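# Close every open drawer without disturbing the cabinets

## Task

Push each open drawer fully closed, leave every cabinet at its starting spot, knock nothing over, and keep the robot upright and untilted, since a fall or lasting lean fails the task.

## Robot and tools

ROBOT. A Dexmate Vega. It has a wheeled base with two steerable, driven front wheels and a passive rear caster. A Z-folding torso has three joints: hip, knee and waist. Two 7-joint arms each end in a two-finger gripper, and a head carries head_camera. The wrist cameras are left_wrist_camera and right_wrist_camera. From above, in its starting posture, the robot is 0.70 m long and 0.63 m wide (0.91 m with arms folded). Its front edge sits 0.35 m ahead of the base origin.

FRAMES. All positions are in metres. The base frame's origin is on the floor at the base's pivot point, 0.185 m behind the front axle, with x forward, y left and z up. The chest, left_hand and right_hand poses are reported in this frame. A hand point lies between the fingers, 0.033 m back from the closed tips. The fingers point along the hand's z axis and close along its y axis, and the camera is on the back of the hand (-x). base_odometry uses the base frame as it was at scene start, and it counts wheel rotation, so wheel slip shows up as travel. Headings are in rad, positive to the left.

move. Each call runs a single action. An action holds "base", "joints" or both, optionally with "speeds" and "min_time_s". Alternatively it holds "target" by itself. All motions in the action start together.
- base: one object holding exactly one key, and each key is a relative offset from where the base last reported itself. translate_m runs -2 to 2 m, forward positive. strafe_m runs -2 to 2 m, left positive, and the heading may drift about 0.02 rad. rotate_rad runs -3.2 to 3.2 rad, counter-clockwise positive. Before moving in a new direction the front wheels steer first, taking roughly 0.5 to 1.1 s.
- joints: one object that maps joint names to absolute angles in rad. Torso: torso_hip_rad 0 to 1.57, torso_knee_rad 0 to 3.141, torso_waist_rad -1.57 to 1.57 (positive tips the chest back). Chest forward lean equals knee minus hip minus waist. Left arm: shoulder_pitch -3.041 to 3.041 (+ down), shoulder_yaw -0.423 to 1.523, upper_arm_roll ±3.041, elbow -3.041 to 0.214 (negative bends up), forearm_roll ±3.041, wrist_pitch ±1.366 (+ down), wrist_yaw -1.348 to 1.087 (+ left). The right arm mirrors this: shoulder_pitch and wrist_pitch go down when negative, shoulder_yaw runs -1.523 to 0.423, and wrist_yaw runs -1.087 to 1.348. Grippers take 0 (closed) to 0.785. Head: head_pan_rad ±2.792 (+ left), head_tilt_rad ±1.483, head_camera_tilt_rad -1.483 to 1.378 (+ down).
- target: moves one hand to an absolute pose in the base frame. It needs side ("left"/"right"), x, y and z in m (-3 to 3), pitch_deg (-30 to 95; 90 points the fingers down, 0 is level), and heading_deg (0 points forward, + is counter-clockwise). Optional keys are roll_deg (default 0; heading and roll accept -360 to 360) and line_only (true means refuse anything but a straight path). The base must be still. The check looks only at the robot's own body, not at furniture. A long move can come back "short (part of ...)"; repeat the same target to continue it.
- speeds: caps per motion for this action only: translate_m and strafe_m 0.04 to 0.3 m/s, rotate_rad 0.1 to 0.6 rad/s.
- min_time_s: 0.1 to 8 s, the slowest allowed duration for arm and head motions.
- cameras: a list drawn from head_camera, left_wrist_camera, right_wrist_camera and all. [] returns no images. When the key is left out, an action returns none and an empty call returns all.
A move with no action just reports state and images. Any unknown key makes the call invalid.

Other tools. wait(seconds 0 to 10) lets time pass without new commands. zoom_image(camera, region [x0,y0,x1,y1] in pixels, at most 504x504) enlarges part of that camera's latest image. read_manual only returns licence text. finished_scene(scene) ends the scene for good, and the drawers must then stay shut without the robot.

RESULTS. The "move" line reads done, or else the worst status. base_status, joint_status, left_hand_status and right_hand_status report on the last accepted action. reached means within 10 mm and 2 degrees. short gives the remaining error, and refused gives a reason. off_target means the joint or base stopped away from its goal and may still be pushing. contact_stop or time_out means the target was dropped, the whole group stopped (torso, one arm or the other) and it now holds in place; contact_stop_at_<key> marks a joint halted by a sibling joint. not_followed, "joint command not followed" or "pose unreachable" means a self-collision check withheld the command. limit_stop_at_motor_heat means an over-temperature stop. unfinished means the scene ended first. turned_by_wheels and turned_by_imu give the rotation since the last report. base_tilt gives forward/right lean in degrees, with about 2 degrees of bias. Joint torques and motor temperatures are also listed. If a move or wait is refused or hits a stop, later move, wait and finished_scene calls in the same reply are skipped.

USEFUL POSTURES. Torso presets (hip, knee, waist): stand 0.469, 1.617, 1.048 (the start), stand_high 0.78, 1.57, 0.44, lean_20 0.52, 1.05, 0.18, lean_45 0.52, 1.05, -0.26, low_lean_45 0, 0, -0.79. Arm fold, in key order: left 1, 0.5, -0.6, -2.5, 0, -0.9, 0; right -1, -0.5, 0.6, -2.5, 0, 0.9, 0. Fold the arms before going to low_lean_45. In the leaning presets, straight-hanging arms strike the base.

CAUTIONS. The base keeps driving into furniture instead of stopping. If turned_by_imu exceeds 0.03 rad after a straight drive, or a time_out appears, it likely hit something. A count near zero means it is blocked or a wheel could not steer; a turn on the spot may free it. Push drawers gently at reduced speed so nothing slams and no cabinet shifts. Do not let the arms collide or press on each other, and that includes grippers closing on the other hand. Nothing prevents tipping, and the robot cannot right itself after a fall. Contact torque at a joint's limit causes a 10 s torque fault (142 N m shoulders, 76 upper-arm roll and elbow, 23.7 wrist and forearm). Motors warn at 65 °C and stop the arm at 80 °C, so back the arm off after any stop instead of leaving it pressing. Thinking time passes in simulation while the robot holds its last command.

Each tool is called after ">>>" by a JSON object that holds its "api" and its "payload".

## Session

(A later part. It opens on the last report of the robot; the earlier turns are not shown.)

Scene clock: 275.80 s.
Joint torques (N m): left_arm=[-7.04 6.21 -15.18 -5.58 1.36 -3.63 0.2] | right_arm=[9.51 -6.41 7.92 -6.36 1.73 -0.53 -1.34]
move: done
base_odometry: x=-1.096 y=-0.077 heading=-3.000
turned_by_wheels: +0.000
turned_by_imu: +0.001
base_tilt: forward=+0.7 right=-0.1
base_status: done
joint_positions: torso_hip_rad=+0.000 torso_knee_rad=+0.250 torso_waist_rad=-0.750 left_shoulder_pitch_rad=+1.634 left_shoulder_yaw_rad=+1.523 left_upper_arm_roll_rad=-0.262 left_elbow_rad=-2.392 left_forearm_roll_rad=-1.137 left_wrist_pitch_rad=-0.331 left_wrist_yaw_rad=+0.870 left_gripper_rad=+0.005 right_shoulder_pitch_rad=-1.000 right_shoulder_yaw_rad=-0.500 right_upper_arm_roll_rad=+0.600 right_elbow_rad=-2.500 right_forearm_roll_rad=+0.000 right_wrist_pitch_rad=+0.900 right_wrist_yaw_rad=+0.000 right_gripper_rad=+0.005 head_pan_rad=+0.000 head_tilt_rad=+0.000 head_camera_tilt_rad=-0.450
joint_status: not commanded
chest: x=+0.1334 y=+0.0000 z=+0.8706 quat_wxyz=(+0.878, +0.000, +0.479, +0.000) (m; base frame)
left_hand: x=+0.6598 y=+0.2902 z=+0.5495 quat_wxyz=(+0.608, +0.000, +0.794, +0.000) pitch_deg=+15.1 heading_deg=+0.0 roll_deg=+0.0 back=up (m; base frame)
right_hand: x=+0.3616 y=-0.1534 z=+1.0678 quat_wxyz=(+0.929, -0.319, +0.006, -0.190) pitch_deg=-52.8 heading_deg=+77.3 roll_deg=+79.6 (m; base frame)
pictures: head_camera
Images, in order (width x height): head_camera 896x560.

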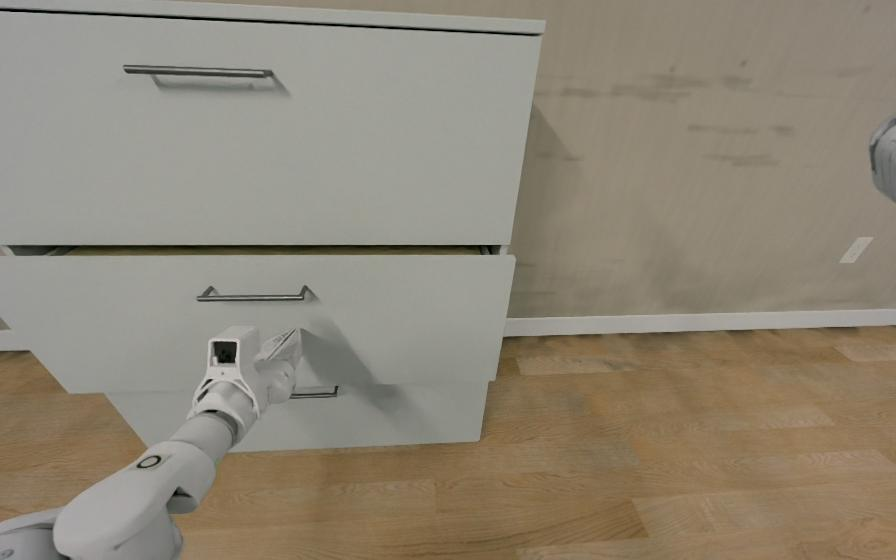

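>>> {"api": "move", "payload": {"base": {"translate_m": 0.03}, "speeds": {"translate_m": 0.04}, "cameras": ["head_camera"]}}

Scene clock: 280.47 s.
Joint torques (N m): left_arm=[-7.49 5.17 -15.12 -5.21 1.39 -1.54 -0.15] | right_arm=[9.35 -7.48 7.91 -6.37 1.7 -0.53 -1.41]
move: done
base_odometry: x=-1.125 y=-0.081 heading=-3.000
turned_by_wheels: +0.000
turned_by_imu: +0.001
base_tilt: forward=+0.7 right=-0.1
base_status: done
joint_positions: torso_hip_rad=+0.000 torso_knee_rad=+0.250 torso_waist_rad=-0.750 left_shoulder_pitch_rad=+1.634 left_shoulder_yaw_rad=+1.523 left_upper_arm_roll_rad=-0.262 left_elbow_rad=-2.392 left_forearm_roll_rad=-1.137 left_wrist_pitch_rad=-0.331 left_wrist_yaw_rad=+0.870 left_gripper_rad=+0.005 right_shoulder_pitch_rad=-1.000 right_shoulder_yaw_rad=-0.500 right_upper_arm_roll_rad=+0.600 right_elbow_rad=-2.500 right_forearm_roll_rad=+0.000 right_wrist_pitch_rad=+0.900 right_wrist_yaw_rad=+0.000 right_gripper_rad=+0.005 head_pan_rad=+0.000 head_tilt_rad=+0.000 head_camera_tilt_rad=-0.450
joint_status: not commanded
chest: x=+0.1334 y=+0.0000 z=+0.8706 quat_wxyz=(+0.878, +0.000, +0.479, +0.000) (m; base frame)
left_hand: x=+0.6598 y=+0.2901 z=+0.5495 quat_wxyz=(+0.608, +0.000, +0.794, +0.000) pitch_deg=+15.1 heading_deg=+0.0 roll_deg=+0.0 back=up (m; base frame)
right_hand: x=+0.3616 y=-0.1534 z=+1.0678 quat_wxyz=(+0.929, -0.319, +0.006, -0.190) pitch_deg=-52.8 heading_deg=+77.3 roll_deg=+79.6 (m; base frame)
pictures: head_camera
Images, in order (width x height): head_camera 896x560.

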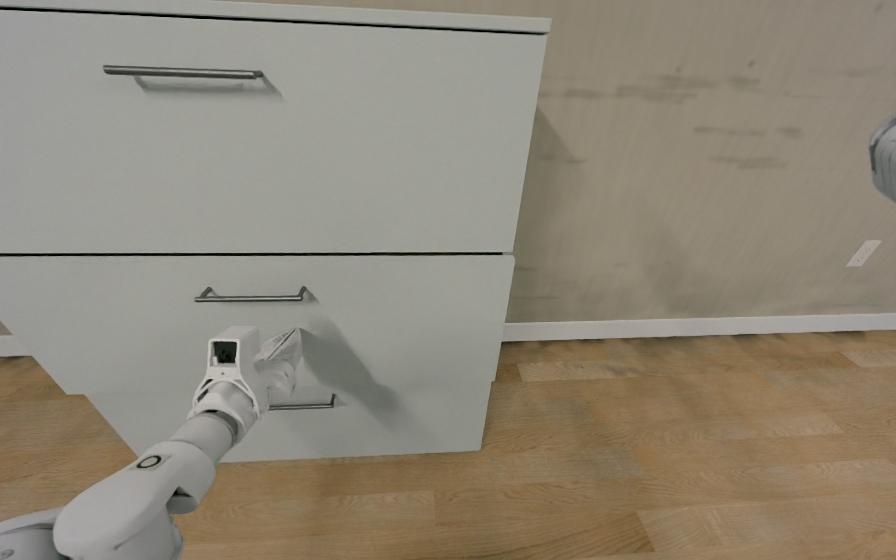

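>>> {"api": "move", "payload": {"base": {"translate_m": 0.018}, "speeds": {"translate_m": 0.04}, "cameras": ["head_camera"]}}

>>> {"api": "zoom_image", "payload": {"camera": "head_camera", "region": [380, 180, 580, 480]}}

Scene clock: 285.00 s.
Joint torques (N m): left_arm=[-6.77 7.37 -16.01 -5.94 0.53 -2.87 0.22] | right_arm=[8.82 -7.01 7.59 -6.64 1.77 0.08 -1.44]
move: done
base_odometry: x=-1.143 y=-0.084 heading=-3.000
turned_by_wheels: +0.000
turned_by_imu: +0.001
base_tilt: forward=+0.7 right=-0.1
base_status: done
joint_positions: torso_hip_rad=+0.000 torso_knee_rad=+0.250 torso_waist_rad=-0.750 left_shoulder_pitch_rad=+1.634 left_shoulder_yaw_rad=+1.523 left_upper_arm_roll_rad=-0.262 left_elbow_rad=-2.392 left_forearm_roll_rad=-1.137 left_wrist_pitch_rad=-0.331 left_wrist_yaw_rad=+0.870 left_gripper_rad=+0.005 right_shoulder_pitch_rad=-1.000 right_shoulder_yaw_rad=-0.500 right_upper_arm_roll_rad=+0.600 right_elbow_rad=-2.500 right_forearm_roll_rad=+0.000 right_wrist_pitch_rad=+0.900 right_wrist_yaw_rad=+0.000 right_gripper_rad=+0.005 head_pan_rad=+0.000 head_tilt_rad=+0.000 head_camera_tilt_rad=-0.450
joint_status: not commanded
chest: x=+0.1334 y=+0.0000 z=+0.8706 quat_wxyz=(+0.878, +0.000, +0.479, +0.000) (m; base frame)
left_hand: x=+0.6598 y=+0.2901 z=+0.5495 quat_wxyz=(+0.608, +0.000, +0.794, +0.000) pitch_deg=+15.1 heading_deg=+0.0 roll_deg=+0.0 back=up (m; base frame)
right_hand: x=+0.3616 y=-0.1534 z=+1.0678 quat_wxyz=(+0.929, -0.319, +0.006, -0.190) pitch_deg=-52.8 heading_deg=+77.3 roll_deg=+79.6 (m; base frame)
pictures: head_camera
Images, in order (width x height): head_camera 896x560.

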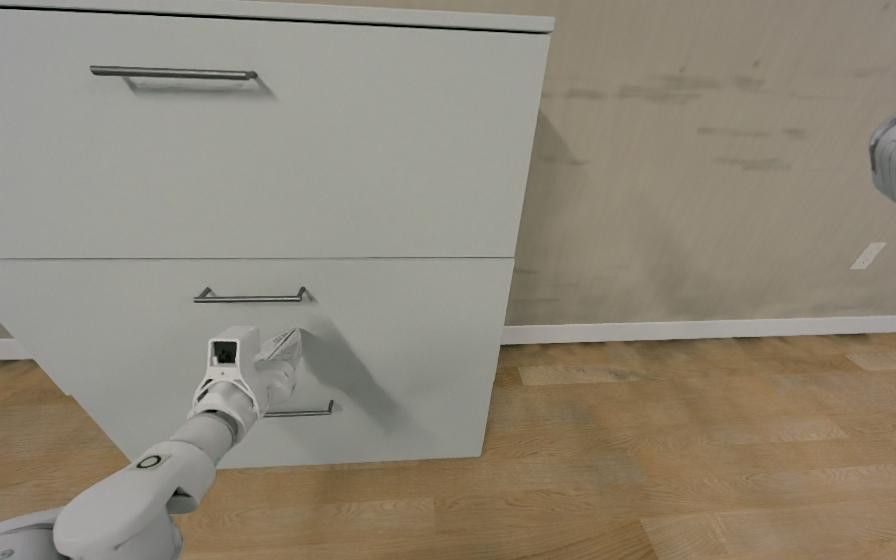

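Scaled by 1.680 from the camera's 896x560 image, which has a finer 960x600 frame.

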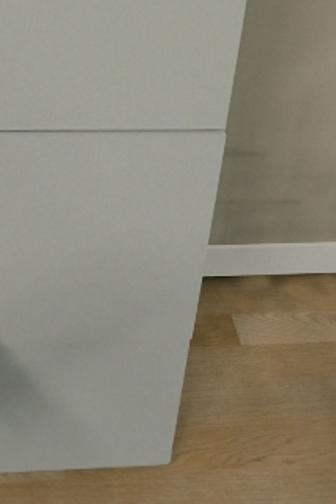

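Nearly flush; push until torque rises.

>>> {"api": "move", "payload": {"base": {"translate_m": 0.012}, "speeds": {"translate_m": 0.04}, "cameras": ["head_camera"]}}

>>> {"api": "zoom_image", "payload": {"camera": "head_camera", "region": [380, 180, 580, 480]}}

Scene clock: 290.00 s.
Joint torques (N m): left_arm=[-8.52 4.38 -18.26 -1.84 1.31 -3 -0.01] | right_arm=[9.45 -7.14 7.68 -6.75 1.79 -0.7 -1.4]
move: done
base_odometry: x=-1.155 y=-0.086 heading=-3.000
turned_by_wheels: +0.000
turned_by_imu: +0.001
base_tilt: forward=+0.7 right=+0.0
base_status: done
joint_positions: torso_hip_rad=+0.000 torso_knee_rad=+0.250 torso_waist_rad=-0.750 left_shoulder_pitch_rad=+1.634 left_shoulder_yaw_rad=+1.523 left_upper_arm_roll_rad=-0.262 left_elbow_rad=-2.392 left_forearm_roll_rad=-1.137 left_wrist_pitch_rad=-0.331 left_wrist_yaw_rad=+0.870 left_gripper_rad=+0.005 right_shoulder_pitch_rad=-1.000 right_shoulder_yaw_rad=-0.500 right_upper_arm_roll_rad=+0.600 right_elbow_rad=-2.500 right_forearm_roll_rad=+0.000 right_wrist_pitch_rad=+0.900 right_wrist_yaw_rad=+0.000 right_gripper_rad=+0.005 head_pan_rad=+0.000 head_tilt_rad=+0.000 head_camera_tilt_rad=-0.450
joint_status: not commanded
chest: x=+0.1334 y=+0.0000 z=+0.8706 quat_wxyz=(+0.878, +0.000, +0.479, +0.000) (m; base frame)
left_hand: x=+0.6597 y=+0.2901 z=+0.5493 quat_wxyz=(+0.608, +0.000, +0.794, +0.000) pitch_deg=+15.1 heading_deg=+0.0 roll_deg=+0.0 back=up (m; base frame)
right_hand: x=+0.3616 y=-0.1534 z=+1.0678 quat_wxyz=(+0.929, -0.319, +0.006, -0.190) pitch_deg=-52.8 heading_deg=+77.3 roll_deg=+79.6 (m; base frame)
pictures: head_camera
Images, in order (width x height): head_camera 896x560.

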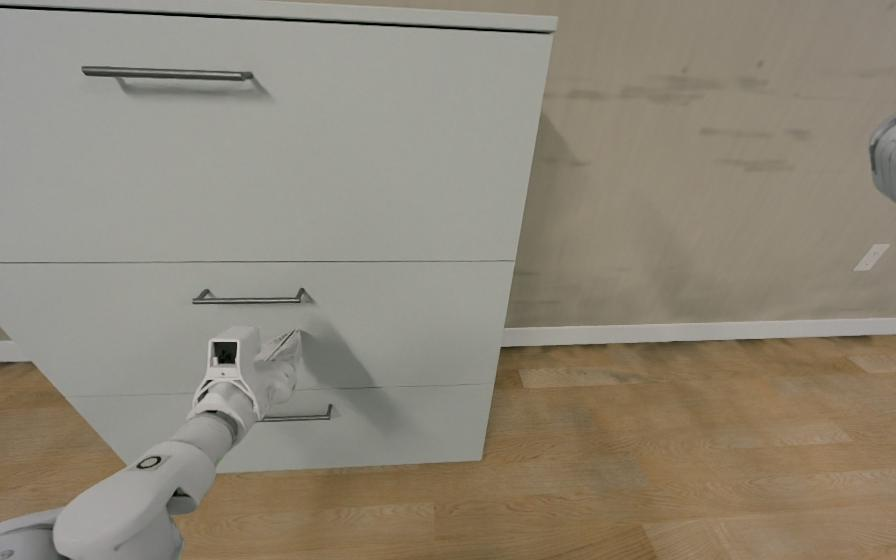

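Scaled by 1.680 from the camera's 896x560 image, which has a finer 960x600 frame.

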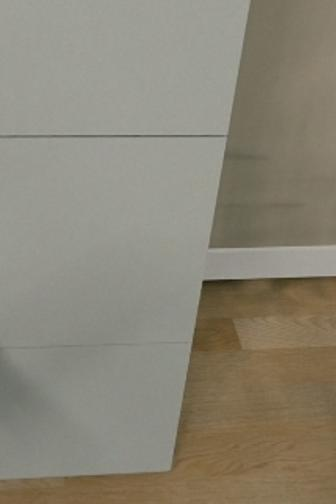

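Seams now visible on both edges; nearly there.

>>> {"api": "move", "payload": {"base": {"translate_m": 0.01}, "speeds": {"translate_m": 0.04}, "cameras": ["head_camera"]}}

>>> {"api": "zoom_image", "payload": {"camera": "head_camera", "region": [380, 180, 580, 480]}}

Scene clock: 294.40 s.
Joint torques (N m): left_arm=[-14.75 6.41 -25.91 3.28 1.82 -4.01 -0.21] | right_arm=[9.85 -7.07 7.85 -5.99 1.79 -0.4 -1.49]
move: done
base_odometry: x=-1.165 y=-0.087 heading=-2.999
turned_by_wheels: +0.001
turned_by_imu: +0.001
base_tilt: forward=+0.7 right=+0.0
base_status: done
joint_positions: torso_hip_rad=+0.000 torso_knee_rad=+0.250 torso_waist_rad=-0.750 left_shoulder_pitch_rad=+1.634 left_shoulder_yaw_rad=+1.523 left_upper_arm_roll_rad=-0.262 left_elbow_rad=-2.393 left_forearm_roll_rad=-1.137 left_wrist_pitch_rad=-0.330 left_wrist_yaw_rad=+0.870 left_gripper_rad=+0.005 right_shoulder_pitch_rad=-1.000 right_shoulder_yaw_rad=-0.500 right_upper_arm_roll_rad=+0.600 right_elbow_rad=-2.500 right_forearm_roll_rad=+0.000 right_wrist_pitch_rad=+0.900 right_wrist_yaw_rad=+0.000 right_gripper_rad=+0.005 head_pan_rad=+0.000 head_tilt_rad=+0.000 head_camera_tilt_rad=-0.450
joint_status: not commanded
chest: x=+0.1334 y=+0.0000 z=+0.8706 quat_wxyz=(+0.878, +0.000, +0.479, +0.000) (m; base frame)
left_hand: x=+0.6593 y=+0.2898 z=+0.5488 quat_wxyz=(+0.608, +0.000, +0.794, +0.000) pitch_deg=+15.1 heading_deg=+0.0 roll_deg=+0.0 back=up (m; base frame)
right_hand: x=+0.3615 y=-0.1534 z=+1.0678 quat_wxyz=(+0.929, -0.319, +0.006, -0.190) pitch_deg=-52.8 heading_deg=+77.3 roll_deg=+79.6 (m; base frame)
pictures: head_camera
Images, in order (width x height): head_camera 896x560.

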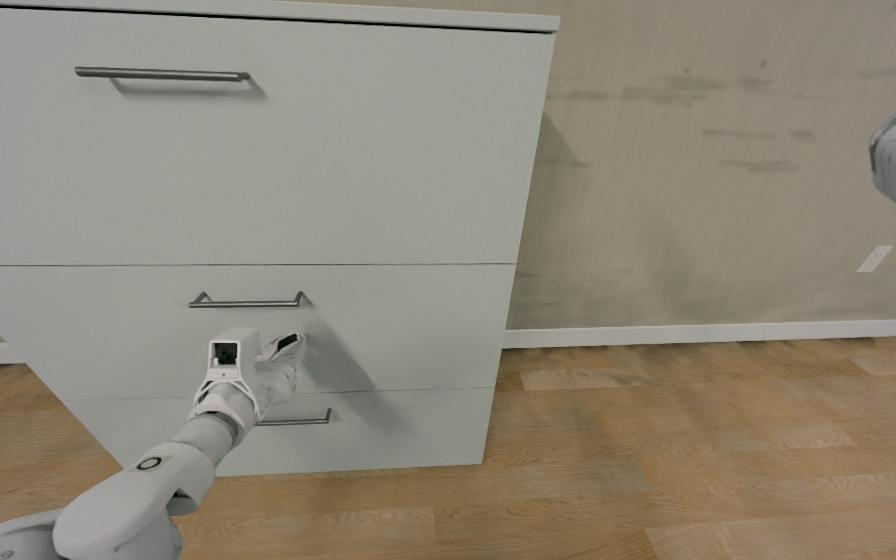

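Scaled by 1.680 from the camera's 896x560 image, which has a finer 960x600 frame.

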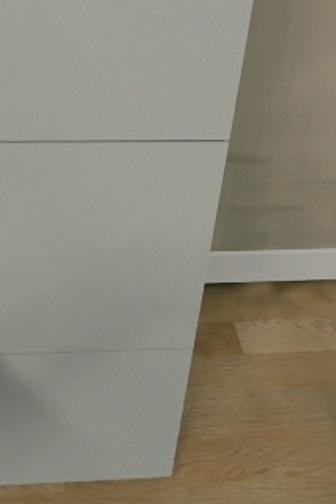

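Torque jumped, seams flush. Back off.

>>> {"api": "move", "payload": {"base": {"translate_m": -0.5}, "cameras": ["head_camera"]}}

>>> {"api": "zoom_image", "payload": {"camera": "head_camera", "region": [100, 0, 520, 400]}}

Scene clock: 300.93 s.
Joint torques (N m): left_arm=[-8.28 4.13 -12.89 -6.3 1.71 -2.73 0.18] | right_arm=[9.51 -6.42 7.76 -6.09 1.83 -0.76 -1.68]
move: done
base_odometry: x=-0.670 y=-0.013 heading=-2.998
turned_by_wheels: +0.001
turned_by_imu: +0.002
base_tilt: forward=+0.7 right=-0.1
base_status: done
joint_positions: torso_hip_rad=+0.000 torso_knee_rad=+0.250 torso_waist_rad=-0.750 left_shoulder_pitch_rad=+1.634 left_shoulder_yaw_rad=+1.523 left_upper_arm_roll_rad=-0.262 left_elbow_rad=-2.392 left_forearm_roll_rad=-1.137 left_wrist_pitch_rad=-0.331 left_wrist_yaw_rad=+0.870 left_gripper_rad=+0.005 right_shoulder_pitch_rad=-1.000 right_shoulder_yaw_rad=-0.500 right_upper_arm_roll_rad=+0.600 right_elbow_rad=-2.500 right_forearm_roll_rad=+0.000 right_wrist_pitch_rad=+0.900 right_wrist_yaw_rad=+0.000 right_gripper_rad=+0.005 head_pan_rad=+0.000 head_tilt_rad=+0.000 head_camera_tilt_rad=-0.450
joint_status: not commanded
chest: x=+0.1334 y=+0.0000 z=+0.8706 quat_wxyz=(+0.878, +0.000, +0.479, +0.000) (m; base frame)
left_hand: x=+0.6598 y=+0.2901 z=+0.5495 quat_wxyz=(+0.608, +0.000, +0.794, +0.000) pitch_deg=+15.1 heading_deg=+0.0 roll_deg=+0.0 back=up (m; base frame)
right_hand: x=+0.3616 y=-0.1534 z=+1.0678 quat_wxyz=(+0.929, -0.319, +0.006, -0.190) pitch_deg=-52.8 heading_deg=+77.3 roll_deg=+79.6 (m; base frame)
pictures: head_camera
Images, in order (width x height): head_camera 896x560.

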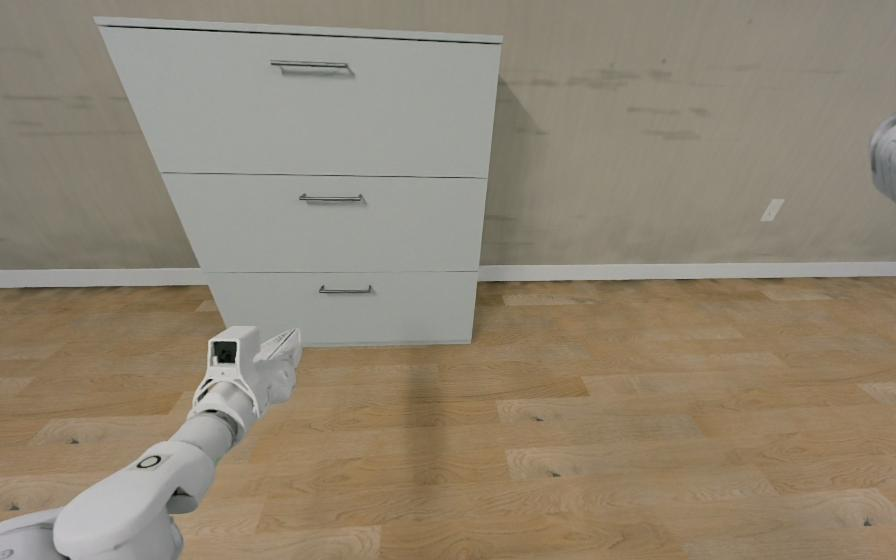

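Scaled by 1.200 from the camera's 896x560 image, which has a finer 960x600 frame.

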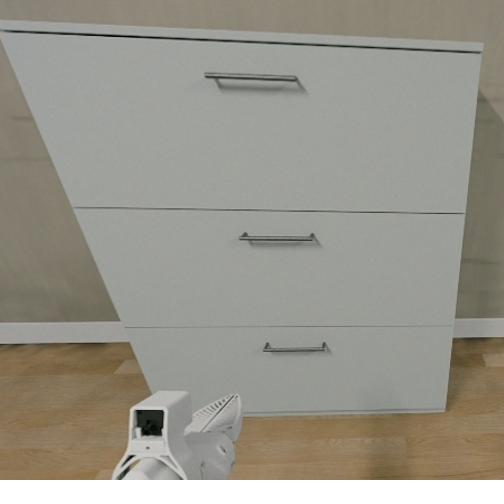

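All closed.

>>> {"api": "finished_scene", "payload": {"scene": 3}}

The scene is finished: the task was done.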